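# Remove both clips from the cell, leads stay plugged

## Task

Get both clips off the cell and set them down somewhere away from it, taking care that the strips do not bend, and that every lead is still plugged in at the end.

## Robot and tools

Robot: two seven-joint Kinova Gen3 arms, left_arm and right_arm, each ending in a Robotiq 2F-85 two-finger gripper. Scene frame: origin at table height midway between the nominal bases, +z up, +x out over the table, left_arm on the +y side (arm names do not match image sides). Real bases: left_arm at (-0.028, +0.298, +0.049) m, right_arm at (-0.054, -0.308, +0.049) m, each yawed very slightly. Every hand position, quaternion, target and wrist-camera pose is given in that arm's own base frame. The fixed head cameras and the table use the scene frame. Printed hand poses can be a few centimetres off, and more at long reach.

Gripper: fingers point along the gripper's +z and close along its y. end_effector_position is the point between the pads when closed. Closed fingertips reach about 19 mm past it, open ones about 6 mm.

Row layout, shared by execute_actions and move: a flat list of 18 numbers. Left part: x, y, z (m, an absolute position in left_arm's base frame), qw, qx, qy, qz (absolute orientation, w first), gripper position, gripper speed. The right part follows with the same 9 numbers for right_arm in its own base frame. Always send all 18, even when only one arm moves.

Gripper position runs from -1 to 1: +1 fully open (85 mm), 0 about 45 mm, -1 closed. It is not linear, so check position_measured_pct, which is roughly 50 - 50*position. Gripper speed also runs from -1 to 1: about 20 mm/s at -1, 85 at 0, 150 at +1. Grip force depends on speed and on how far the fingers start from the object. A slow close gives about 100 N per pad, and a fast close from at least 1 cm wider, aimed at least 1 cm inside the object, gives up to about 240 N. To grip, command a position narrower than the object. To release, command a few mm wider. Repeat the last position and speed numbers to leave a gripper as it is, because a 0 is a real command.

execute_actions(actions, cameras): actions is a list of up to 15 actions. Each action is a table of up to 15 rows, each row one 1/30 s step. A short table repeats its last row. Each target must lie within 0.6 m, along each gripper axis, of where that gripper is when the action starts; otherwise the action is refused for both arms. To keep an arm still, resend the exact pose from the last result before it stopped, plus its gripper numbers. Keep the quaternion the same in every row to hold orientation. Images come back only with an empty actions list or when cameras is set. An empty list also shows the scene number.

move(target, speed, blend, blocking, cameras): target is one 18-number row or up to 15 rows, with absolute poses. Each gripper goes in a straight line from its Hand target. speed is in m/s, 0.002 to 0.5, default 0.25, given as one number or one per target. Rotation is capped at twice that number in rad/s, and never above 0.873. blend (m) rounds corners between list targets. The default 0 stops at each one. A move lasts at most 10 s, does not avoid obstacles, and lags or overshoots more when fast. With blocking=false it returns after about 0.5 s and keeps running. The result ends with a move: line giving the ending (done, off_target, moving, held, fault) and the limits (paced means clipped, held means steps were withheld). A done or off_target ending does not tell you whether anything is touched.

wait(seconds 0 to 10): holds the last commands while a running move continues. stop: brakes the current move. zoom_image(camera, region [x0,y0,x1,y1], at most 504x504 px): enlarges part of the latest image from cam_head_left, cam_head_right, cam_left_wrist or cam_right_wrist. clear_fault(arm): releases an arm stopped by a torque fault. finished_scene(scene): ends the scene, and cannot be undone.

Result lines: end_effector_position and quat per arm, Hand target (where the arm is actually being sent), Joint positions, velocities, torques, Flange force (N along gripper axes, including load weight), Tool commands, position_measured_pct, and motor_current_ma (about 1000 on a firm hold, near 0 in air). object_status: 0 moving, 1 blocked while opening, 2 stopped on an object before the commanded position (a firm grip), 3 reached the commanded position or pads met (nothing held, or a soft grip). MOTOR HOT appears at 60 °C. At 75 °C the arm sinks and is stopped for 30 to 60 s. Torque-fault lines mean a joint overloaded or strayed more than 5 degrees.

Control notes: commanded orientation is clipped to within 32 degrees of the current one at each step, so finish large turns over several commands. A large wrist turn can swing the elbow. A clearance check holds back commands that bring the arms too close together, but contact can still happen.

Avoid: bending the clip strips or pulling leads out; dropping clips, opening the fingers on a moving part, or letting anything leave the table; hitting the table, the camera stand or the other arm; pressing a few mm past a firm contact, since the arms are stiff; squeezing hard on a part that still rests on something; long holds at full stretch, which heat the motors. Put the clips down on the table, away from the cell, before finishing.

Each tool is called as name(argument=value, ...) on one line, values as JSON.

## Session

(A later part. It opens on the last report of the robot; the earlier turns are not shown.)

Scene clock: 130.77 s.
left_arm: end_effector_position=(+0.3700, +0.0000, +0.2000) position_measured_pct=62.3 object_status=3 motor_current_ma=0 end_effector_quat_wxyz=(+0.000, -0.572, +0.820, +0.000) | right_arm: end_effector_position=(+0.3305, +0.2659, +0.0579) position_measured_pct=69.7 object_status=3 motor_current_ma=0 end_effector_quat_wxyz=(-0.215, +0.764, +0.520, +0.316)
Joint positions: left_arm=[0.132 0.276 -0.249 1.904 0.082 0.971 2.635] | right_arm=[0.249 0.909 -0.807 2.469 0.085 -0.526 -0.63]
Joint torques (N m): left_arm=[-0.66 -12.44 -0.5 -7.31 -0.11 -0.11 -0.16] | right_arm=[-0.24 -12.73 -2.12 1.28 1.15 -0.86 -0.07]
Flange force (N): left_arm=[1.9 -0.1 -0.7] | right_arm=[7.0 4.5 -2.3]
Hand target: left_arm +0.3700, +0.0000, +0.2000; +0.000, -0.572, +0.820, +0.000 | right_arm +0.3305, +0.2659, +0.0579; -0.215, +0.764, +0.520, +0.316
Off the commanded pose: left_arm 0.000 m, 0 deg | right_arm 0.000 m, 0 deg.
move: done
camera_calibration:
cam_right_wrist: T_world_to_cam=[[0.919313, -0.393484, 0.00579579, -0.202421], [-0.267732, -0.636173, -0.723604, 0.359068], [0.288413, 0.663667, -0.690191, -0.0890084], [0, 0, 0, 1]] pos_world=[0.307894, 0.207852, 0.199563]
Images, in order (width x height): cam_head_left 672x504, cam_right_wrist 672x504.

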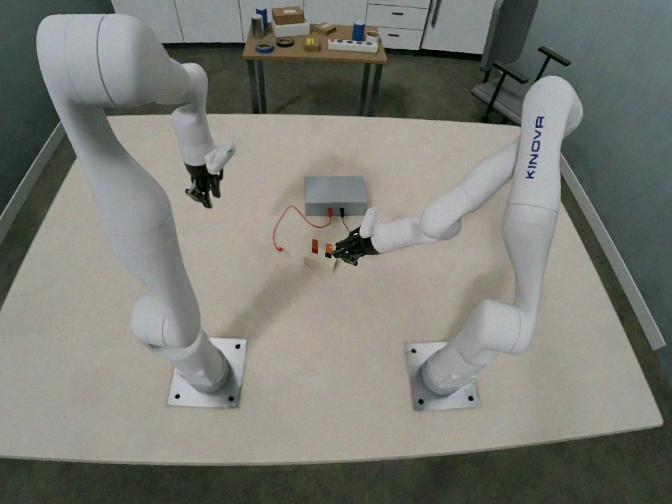

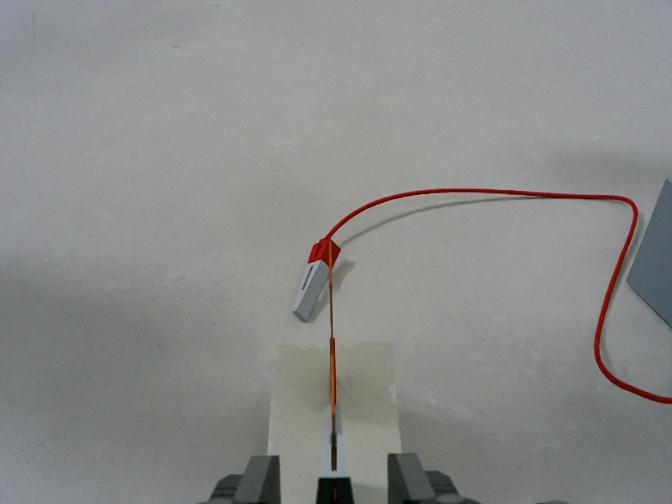

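move(target=[0.37,0.0,0.2,0,0.5721,-0.8202,0,-0.25,-0.5,0.3326,0.2710,0.0555,-0.2154,0.7637,0.5200,0.3163,-0.6,-0.5], speed=0.05, cameras=["cam_right_wrist","cam_head_left"])

zoom_image(camera="cam_right_wrist", region=[260, 344, 420, 504])

zoom_image(camera="cam_head_left", region=[290, 210, 390, 290])

Scene clock: 139.40 s.
left_arm: end_effector_position=(+0.3700, +0.0000, +0.2000) position_measured_pct=62.3 object_status=3 motor_current_ma=0 end_effector_quat_wxyz=(+0.000, -0.572, +0.820, +0.000) | right_arm: end_effector_position=(+0.3326, +0.2710, +0.0555) position_measured_pct=80.1 object_status=3 motor_current_ma=0 end_effector_quat_wxyz=(-0.215, +0.764, +0.520, +0.316)
Joint positions: left_arm=[0.132 0.276 -0.249 1.904 0.082 0.971 2.635] | right_arm=[0.23 0.916 -0.802 2.458 0.076 -0.531 -0.63]
Joint torques (N m): left_arm=[-0.61 -12.39 -0.46 -7.4 -0.07 -0.13 -0.17] | right_arm=[-0.29 -12.88 -2.11 1.33 1.14 -0.85 -0.07]
Flange force (N): left_arm=[2.0 0.2 -0.7] | right_arm=[7.0 4.8 -2.2]
Hand target: left_arm +0.3700, +0.0000, +0.2000; +0.000, -0.572, +0.820, +0.000 | right_arm +0.3326, +0.2710, +0.0555; -0.215, +0.764, +0.520, +0.316
Off the commanded pose: left_arm 0.000 m, 0 deg | right_arm 0.000 m, 0 deg.
move: done
camera_calibration:
cam_right_wrist: T_world_to_cam=[[0.919313, -0.393484, 0.00579579, -0.202331], [-0.267732, -0.636173, -0.723604, 0.361138], [0.288413, 0.663667, -0.690191, -0.0946552], [0, 0, 0, 1]] pos_world=[0.309994, 0.212952, 0.197163]
Images, in order (width x height): cam_head_left 672x504, cam_right_wrist 672x504.

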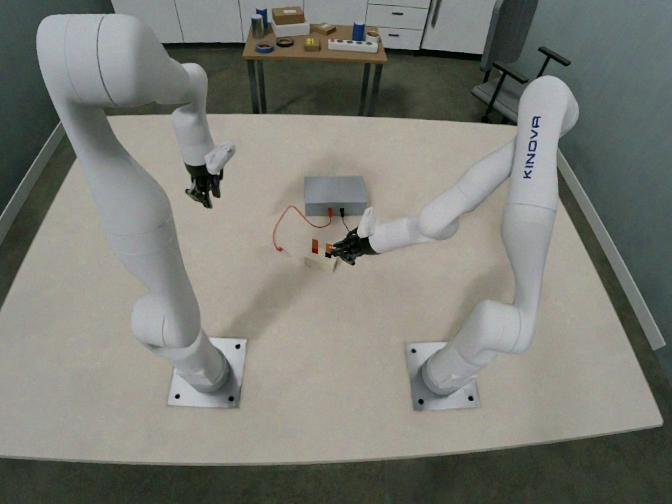

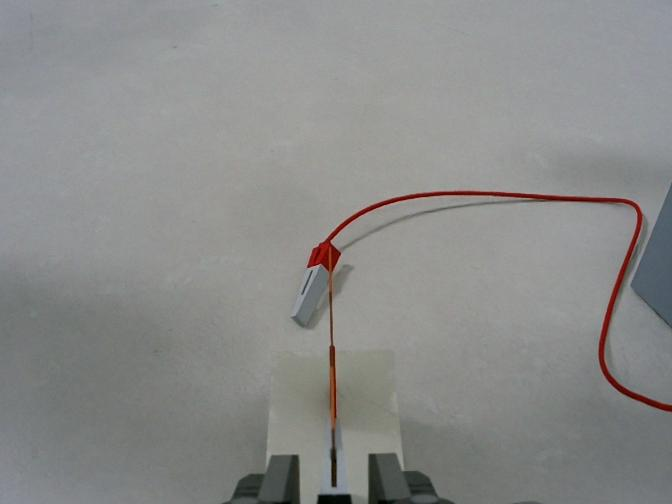

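Scaled by 3.150.

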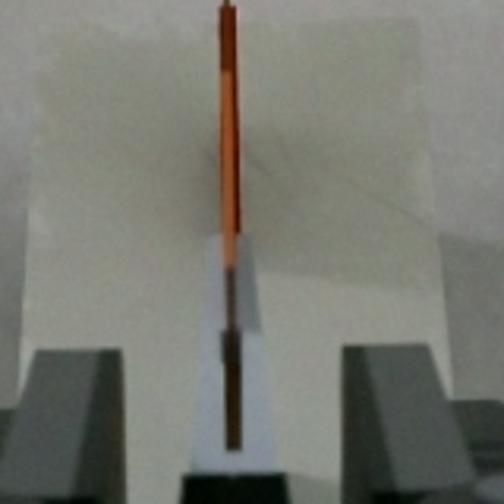

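Scaled by 5.040 from the camera's 672x504 image, which has a finer 960x720 frame.

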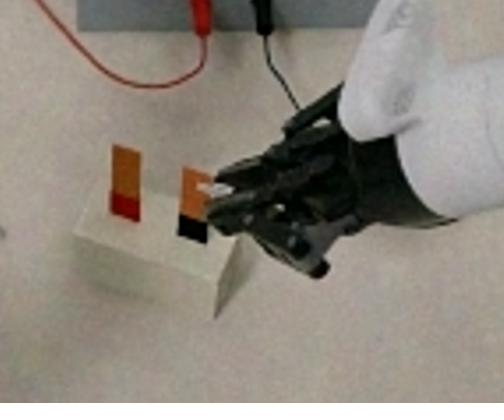

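move(target=[0.37,0.0,0.2,0,0.5721,-0.8202,0,-0.25,-0.5,0.3328,0.2709,0.0555,-0.2154,0.7637,0.5200,0.3163,-0.78,-1], speed=0.05, cameras=["cam_right_wrist"])

zoom_image(camera="cam_right_wrist", region=[260, 344, 420, 504])

move(target=[0.37,0.0,0.2,0,0.5721,-0.8202,0,-0.25,-0.5,0.3328,0.2709,0.0555,-0.2154,0.7637,0.5200,0.3163,-0.83,-1], speed=0.05, cameras=["cam_right_wrist"])

zoom_image(camera="cam_right_wrist", region=[260, 344, 420, 504])

Scene clock: 149.80 s.
left_arm: end_effector_position=(+0.3700, +0.0000, +0.2000) position_measured_pct=62.3 object_status=3 motor_current_ma=0 end_effector_quat_wxyz=(+0.000, -0.572, +0.820, +0.000) | right_arm: end_effector_position=(+0.3328, +0.2709, +0.0555) position_measured_pct=88.7 object_status=3 motor_current_ma=30 end_effector_quat_wxyz=(-0.215, +0.764, +0.520, +0.316)
Joint positions: left_arm=[0.132 0.276 -0.249 1.904 0.082 0.971 2.635] | right_arm=[0.23 0.916 -0.802 2.457 0.077 -0.53 -0.629]
Joint torques (N m): left_arm=[-0.58 -12.37 -0.46 -7.35 -0.09 -0.12 -0.17] | right_arm=[-0.14 -13 -2.09 0.99 1.09 -0.98 -0.05]
Flange force (N): left_arm=[1.9 0.2 -0.7] | right_arm=[6.7 4.1 -2.3]
Hand target: left_arm +0.3700, +0.0000, +0.2000; +0.000, -0.572, +0.820, +0.000 | right_arm +0.3328, +0.2709, +0.0555; -0.215, +0.764, +0.520, +0.316
Off the commanded pose: left_arm 0.000 m, 0 deg | right_arm 0.000 m, 0 deg.
move: done
camera_calibration:
cam_right_wrist: T_world_to_cam=[[0.919313, -0.393484, 0.00579543, -0.202554], [-0.267733, -0.636173, -0.723604, 0.361128], [0.288413, 0.663667, -0.690191, -0.0946466], [0, 0, 0, 1]] pos_world=[0.310194, 0.212852, 0.197163]
Images, in order (width x height): cam_right_wrist 672x504.

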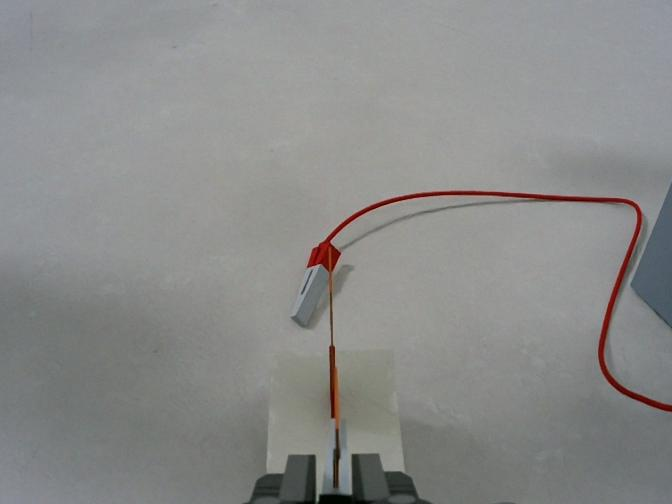

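Scaled by 3.150.

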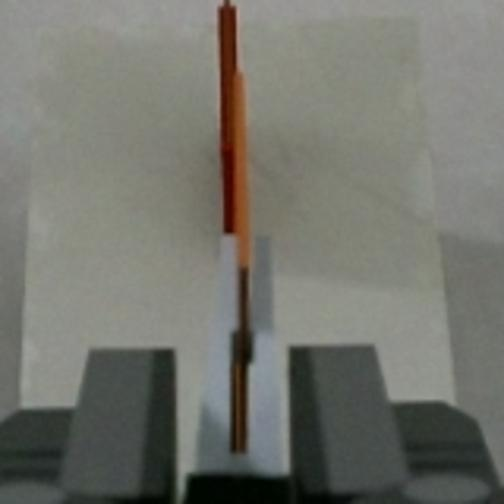

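Scene clock: 150.37 s.
left_arm: end_effector_position=(+0.3700, +0.0000, +0.2000) position_measured_pct=62.3 object_status=3 motor_current_ma=0 end_effector_quat_wxyz=(+0.000, -0.572, +0.820, +0.000) | right_arm: end_effector_position=(+0.3328, +0.2709, +0.0555) position_measured_pct=91.3 object_status=0 motor_current_ma=130 end_effector_quat_wxyz=(-0.215, +0.764, +0.520, +0.316)
Joint positions: left_arm=[0.132 0.276 -0.249 1.904 0.082 0.971 2.635] | right_arm=[0.23 0.916 -0.802 2.457 0.077 -0.53 -0.629]
Joint torques (N m): left_arm=[-0.59 -12.35 -0.48 -7.35 -0.05 -0.12 -0.18] | right_arm=[-0.39 -12.86 -2.14 1.34 1.2 -0.8 -0.07]
Flange force (N): left_arm=[2.0 0.2 -0.8] | right_arm=[6.9 4.7 -2.4]
Hand target: left_arm +0.3700, +0.0000, +0.2000; +0.000, -0.572, +0.820, +0.000 | right_arm +0.3328, +0.2709, +0.0555; -0.215, +0.764, +0.520, +0.316
Off the commanded pose: left_arm 0.000 m, 0 deg | right_arm 0.000 m, 0 deg.
move: done
camera_calibration:
cam_right_wrist: T_world_to_cam=[[0.919287, -0.393545, 0.00585952, -0.202546], [-0.267725, -0.636155, -0.723623, 0.361126], [0.288506, 0.663648, -0.690171, -0.094675], [0, 0, 0, 1]] pos_world=[0.310194, 0.212852, 0.197164]
Images, in order (width x height): cam_right_wrist 672x504.

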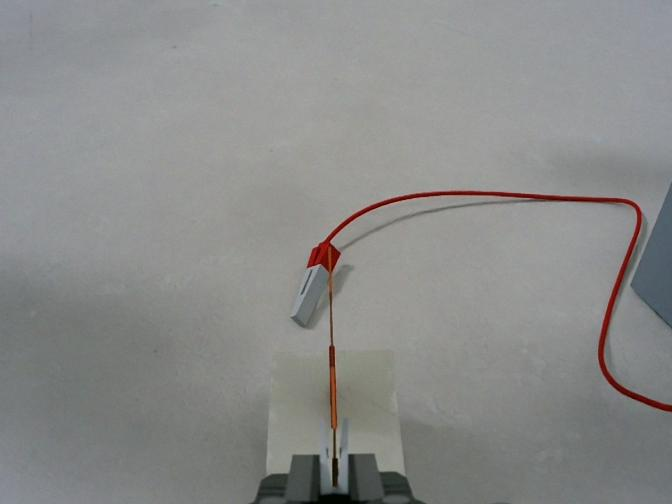

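Scaled by 3.150.

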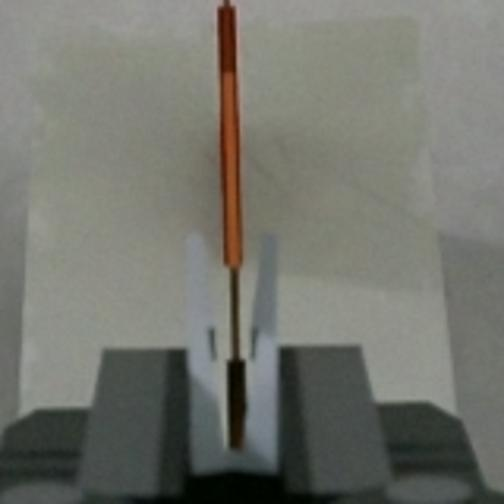

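move(target=[[0.37,0.0,0.2,0,0.5721,-0.8202,0,-0.25,-0.5,0.3328,0.2709,0.0555,-0.2154,0.7637,0.5200,0.3163,-0.85,-1],[0.37,0.0,0.2,0,0.5721,-0.8202,0,-0.25,-0.5,0.3163,0.2290,0.0555,-0.2154,0.7637,0.5200,0.3163,-0.85,-1],[0.37,0.0,0.2,0,0.5721,-0.8202,0,-0.25,-0.5,0.3035,0.1964,0.0,-0.2154,0.7637,0.5200,0.3163,-0.85,-1],[0.37,0.0,0.2,0,0.5721,-0.8202,0,-0.25,-0.5,0.3035,0.1964,-0.024,-0.2154,0.7637,0.5200,0.3163,-0.85,-1]], speed=[0.05,0.05,0.1,0.03], blend=[0,0.01,0.005,0], cameras=["cam_right_wrist","cam_head_left"])

zoom_image(camera="cam_head_left", region=[290, 210, 390, 290])

Scene clock: 160.37 s.
left_arm: end_effector_position=(+0.3700, +0.0000, +0.2000) position_measured_pct=62.3 object_status=3 motor_current_ma=0 end_effector_quat_wxyz=(+0.000, -0.572, +0.820, +0.000) | right_arm: end_effector_position=(+0.3035, +0.1964, -0.0240) position_measured_pct=92.2 object_status=3 motor_current_ma=460 end_effector_quat_wxyz=(-0.215, +0.764, +0.520, +0.316)
Joint positions: left_arm=[0.132 0.276 -0.249 1.904 0.082 0.971 2.635] | right_arm=[0.416 1.217 -0.617 2.529 0.312 -0.701 -0.414]
Joint torques (N m): left_arm=[-0.6 -12.36 -0.5 -7.31 -0.04 -0.12 -0.19] | right_arm=[-0.29 -12.95 -1.93 5.65 1.59 -0.39 -0.05]
Flange force (N): left_arm=[2.0 0.1 -0.9] | right_arm=[6.4 6.6 1.2]
Hand target: left_arm +0.3700, +0.0000, +0.2000; +0.000, -0.572, +0.820, +0.000 | right_arm +0.3035, +0.1964, -0.0240; -0.215, +0.764, +0.520, +0.316
Off the commanded pose: left_arm 0.000 m, 0 deg | right_arm 0.000 m, 0 deg.
move: done
camera_calibration:
cam_right_wrist: T_world_to_cam=[[0.919313, -0.393484, 0.00579579, -0.204472], [-0.267732, -0.636173, -0.723604, 0.248362], [0.288413, 0.663667, -0.690191, -0.091623], [0, 0, 0, 1]] pos_world=[0.280894, 0.138352, 0.117663]
Images, in order (width x height): cam_head_left 672x504, cam_right_wrist 672x504.

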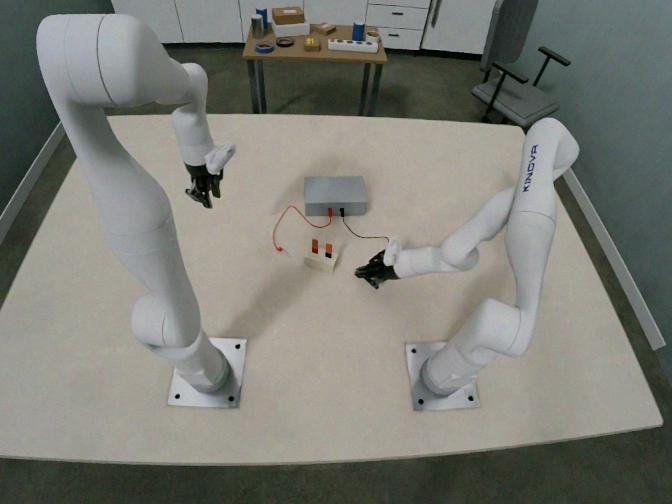

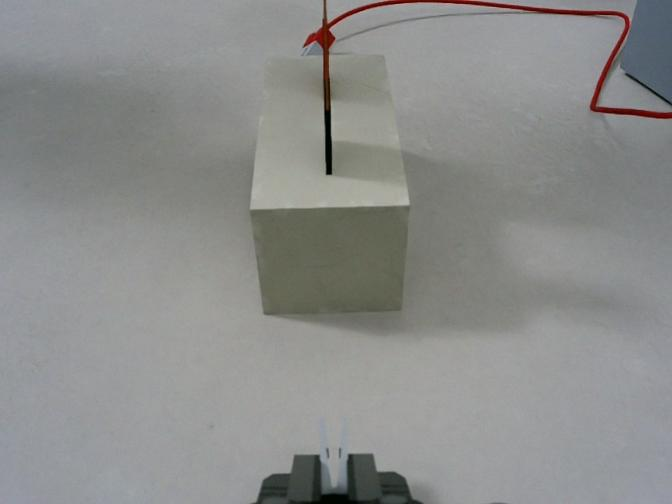

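Scaled by 5.040 from the camera's 672x504 image, which has a finer 960x720 frame.

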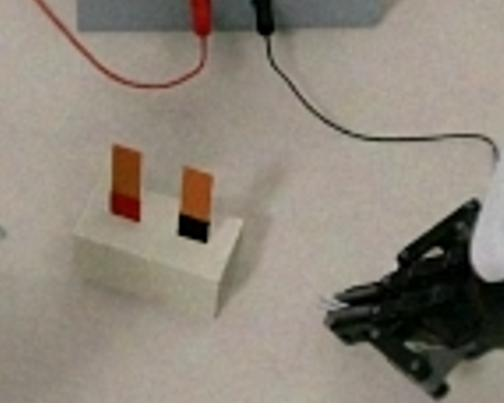

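move(target=[[0.37,0.0,0.2,0,0.5721,-0.8202,0,-0.25,-0.5,0.3035,0.1964,-0.028,-0.2154,0.7637,0.5200,0.3163,-0.85,-1],[0.37,0.0,0.2,0,0.5721,-0.8202,0,-0.25,-0.5,0.3035,0.1964,-0.028,-0.2154,0.7637,0.5200,0.3163,-0.74,-1]], speed=0.015, cameras=["cam_right_wrist"])

Scene clock: 167.60 s.
left_arm: end_effector_position=(+0.3700, +0.0000, +0.2000) position_measured_pct=62.3 object_status=3 motor_current_ma=0 end_effector_quat_wxyz=(+0.000, -0.572, +0.820, +0.000) | right_arm: end_effector_position=(+0.3035, +0.1964, -0.0280) position_measured_pct=87.0 object_status=0 motor_current_ma=0 end_effector_quat_wxyz=(-0.215, +0.764, +0.520, +0.316)
Joint positions: left_arm=[0.132 0.276 -0.249 1.904 0.082 0.971 2.635] | right_arm=[0.414 1.23 -0.611 2.524 0.316 -0.707 -0.407]
Joint torques (N m): left_arm=[-0.58 -12.41 -0.5 -7.35 -0.08 -0.15 -0.18] | right_arm=[-0.24 -13.01 -1.97 5.89 1.65 -0.4 -0.02]
Flange force (N): left_arm=[1.9 0.0 -0.8] | right_arm=[6.5 6.8 1.8]
Hand target: left_arm +0.3700, +0.0000, +0.2000; +0.000, -0.572, +0.820, +0.000 | right_arm +0.3035, +0.1964, -0.0280; -0.215, +0.764, +0.520, +0.316
Off the commanded pose: left_arm 0.000 m, 0 deg | right_arm 0.000 m, 0 deg.
move: done
camera_calibration:
cam_right_wrist: T_world_to_cam=[[0.919313, -0.393484, 0.00579458, -0.204449], [-0.267713, -0.636125, -0.723654, 0.245461], [0.288432, 0.663713, -0.690139, -0.0944014], [0, 0, 0, 1]] pos_world=[0.280894, 0.138352, 0.113664]
Images, in order (width x height): cam_right_wrist 672x504.

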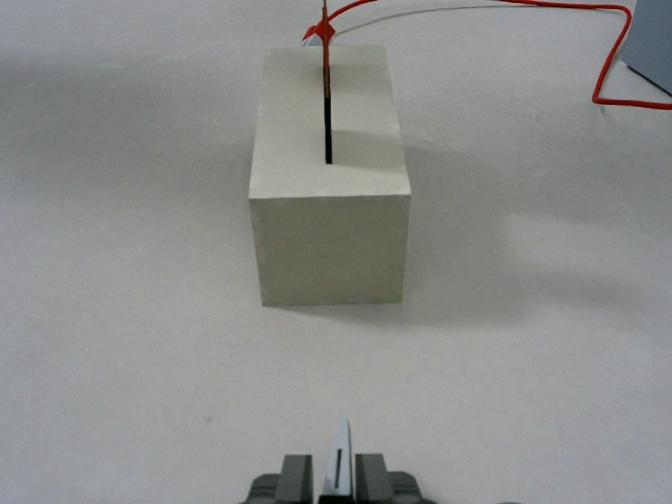

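move(target=[[0.37,0.0,0.2,0,0.5721,-0.8202,0,-0.25,-0.5,0.3035,0.1964,-0.026,-0.2154,0.7637,0.5200,0.3163,-0.35,-0.7],[0.37,0.0,0.2,0,0.5721,-0.8202,0,-0.25,-0.5,0.3015,0.1914,-0.0,-0.2154,0.7637,0.5200,0.3163,-0.35,-0.7],[0.37,0.0,0.2,0,0.5721,-0.8202,0,-0.25,-0.5,0.285,0.15,0.08,-0.2154,0.7637,0.5200,0.3163,-0.35,-0.7]], speed=[0.03,0.06,0.12], blend=[0,0.01,0], cameras=["cam_right_wrist","cam_head_left","cam_head_right"])

zoom_image(camera="cam_head_left", region=[260, 170, 400, 310])

Scene clock: 173.77 s.
left_arm: end_effector_position=(+0.3700, +0.0000, +0.2000) position_measured_pct=62.3 object_status=3 motor_current_ma=0 end_effector_quat_wxyz=(+0.000, -0.572, +0.820, +0.000) | right_arm: end_effector_position=(+0.2858, +0.1498, +0.0801) position_measured_pct=67.5 object_status=3 motor_current_ma=0 end_effector_quat_wxyz=(-0.226, +0.761, +0.525, +0.306)
Joint positions: left_arm=[0.132 0.276 -0.249 1.904 0.082 0.971 2.635] | right_arm=[0.819 0.875 -0.949 2.577 0.41 -0.233 -0.621]
Joint torques (N m): left_arm=[-0.58 -12.37 -0.52 -7.31 -0.07 -0.11 -0.18] | right_arm=[-0.34 -10.2 -1.73 1.96 0.68 -0.72 -0.06]
Flange force (N): left_arm=[1.9 0.0 -0.8] | right_arm=[9.0 9.1 -11.9]
Hand target: left_arm +0.3700, +0.0000, +0.2000; +0.000, -0.572, +0.820, +0.000 | right_arm +0.2858, +0.1498, +0.0801; -0.226, +0.761, +0.525, +0.307
Off the commanded pose: left_arm 0.000 m, 0 deg | right_arm 0.001 m, 2 deg.
joint sent to its limit (right arm) — joint 4 (elbow), upper limit, where the elbow is as bent as it goes. The joint targets still meet the commanded pose.
move: done
camera_calibration:
cam_right_wrist: T_world_to_cam=[[0.927707, -0.372945, -0.0164899, -0.210788], [-0.269653, -0.63891, -0.720473, 0.290009], [0.258161, 0.672834, -0.693287, 0.0237754], [0, 0, 0, 1]] pos_world=[0.267613, 0.0906806, 0.221951]
Images, in order (width x height): cam_head_left 672x504, cam_head_right 672x504, cam_right_wrist 672x504.

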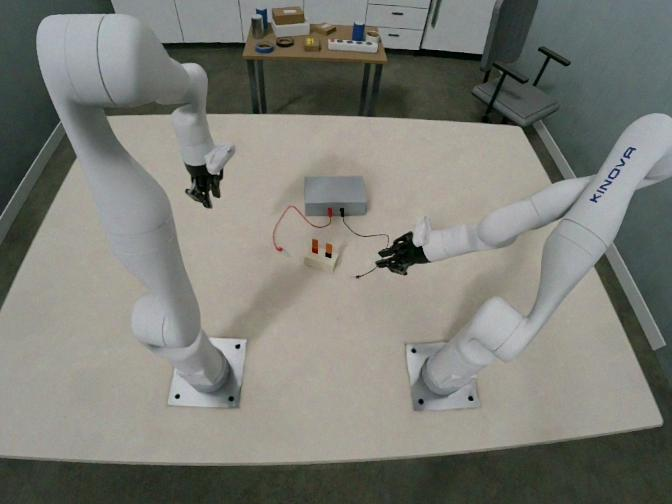

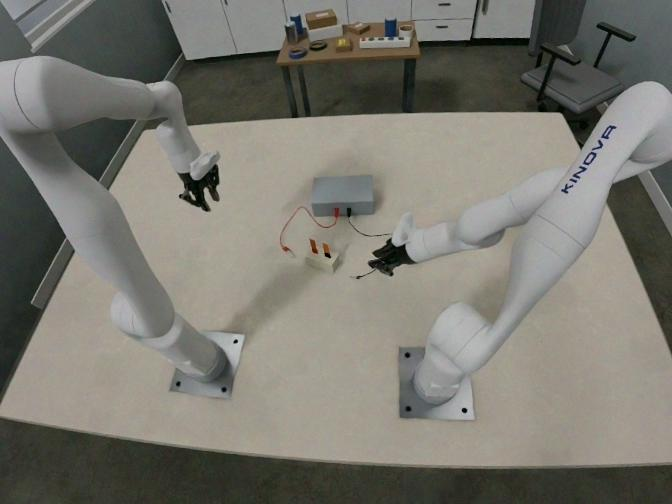

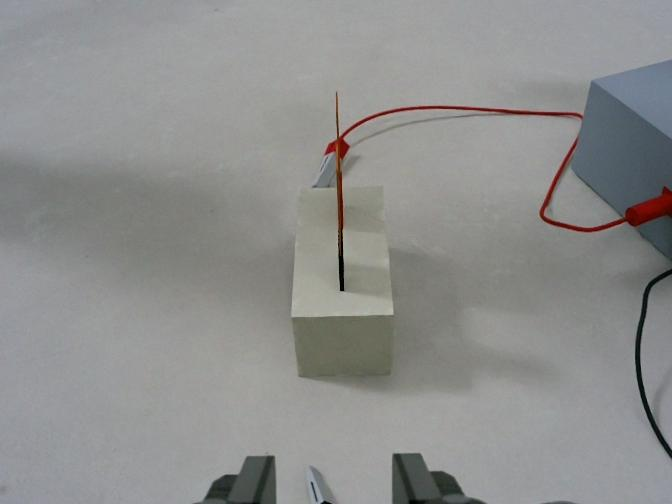

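Scaled by 3.600 from the camera's 672x504 image, which has a finer 960x720 frame.

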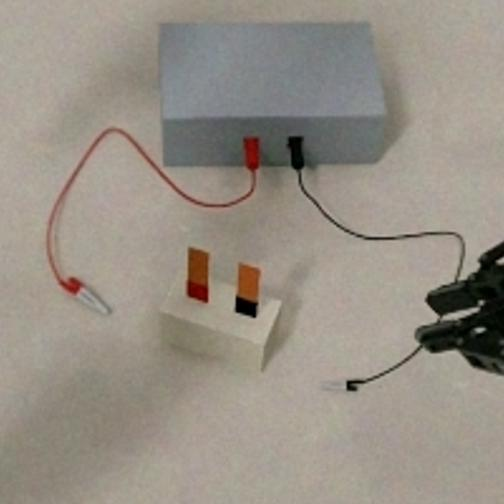

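zoom_image(camera="cam_head_right", region=[340, 200, 440, 300])

zoom_image(camera="cam_head_left", region=[340, 200, 440, 300])

Scaled by 5.040 from the camera's 672x504 image, which has a finer 960x720 frame.

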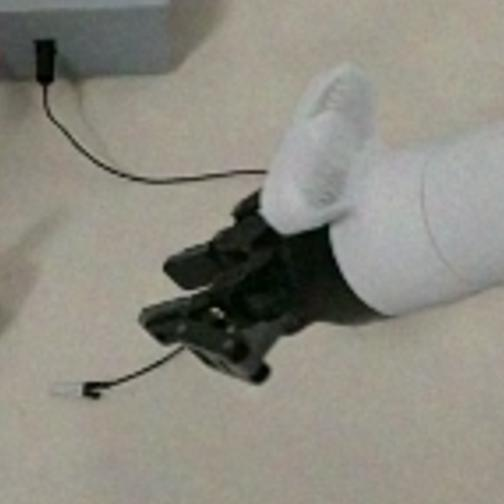

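Scaled by 5.040 from the camera's 672x504 image, which has a finer 960x720 frame.

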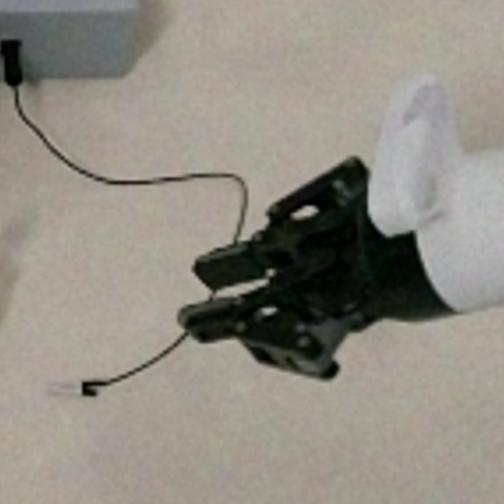

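finished_scene(scene=2)

The scene is finished: the task was done.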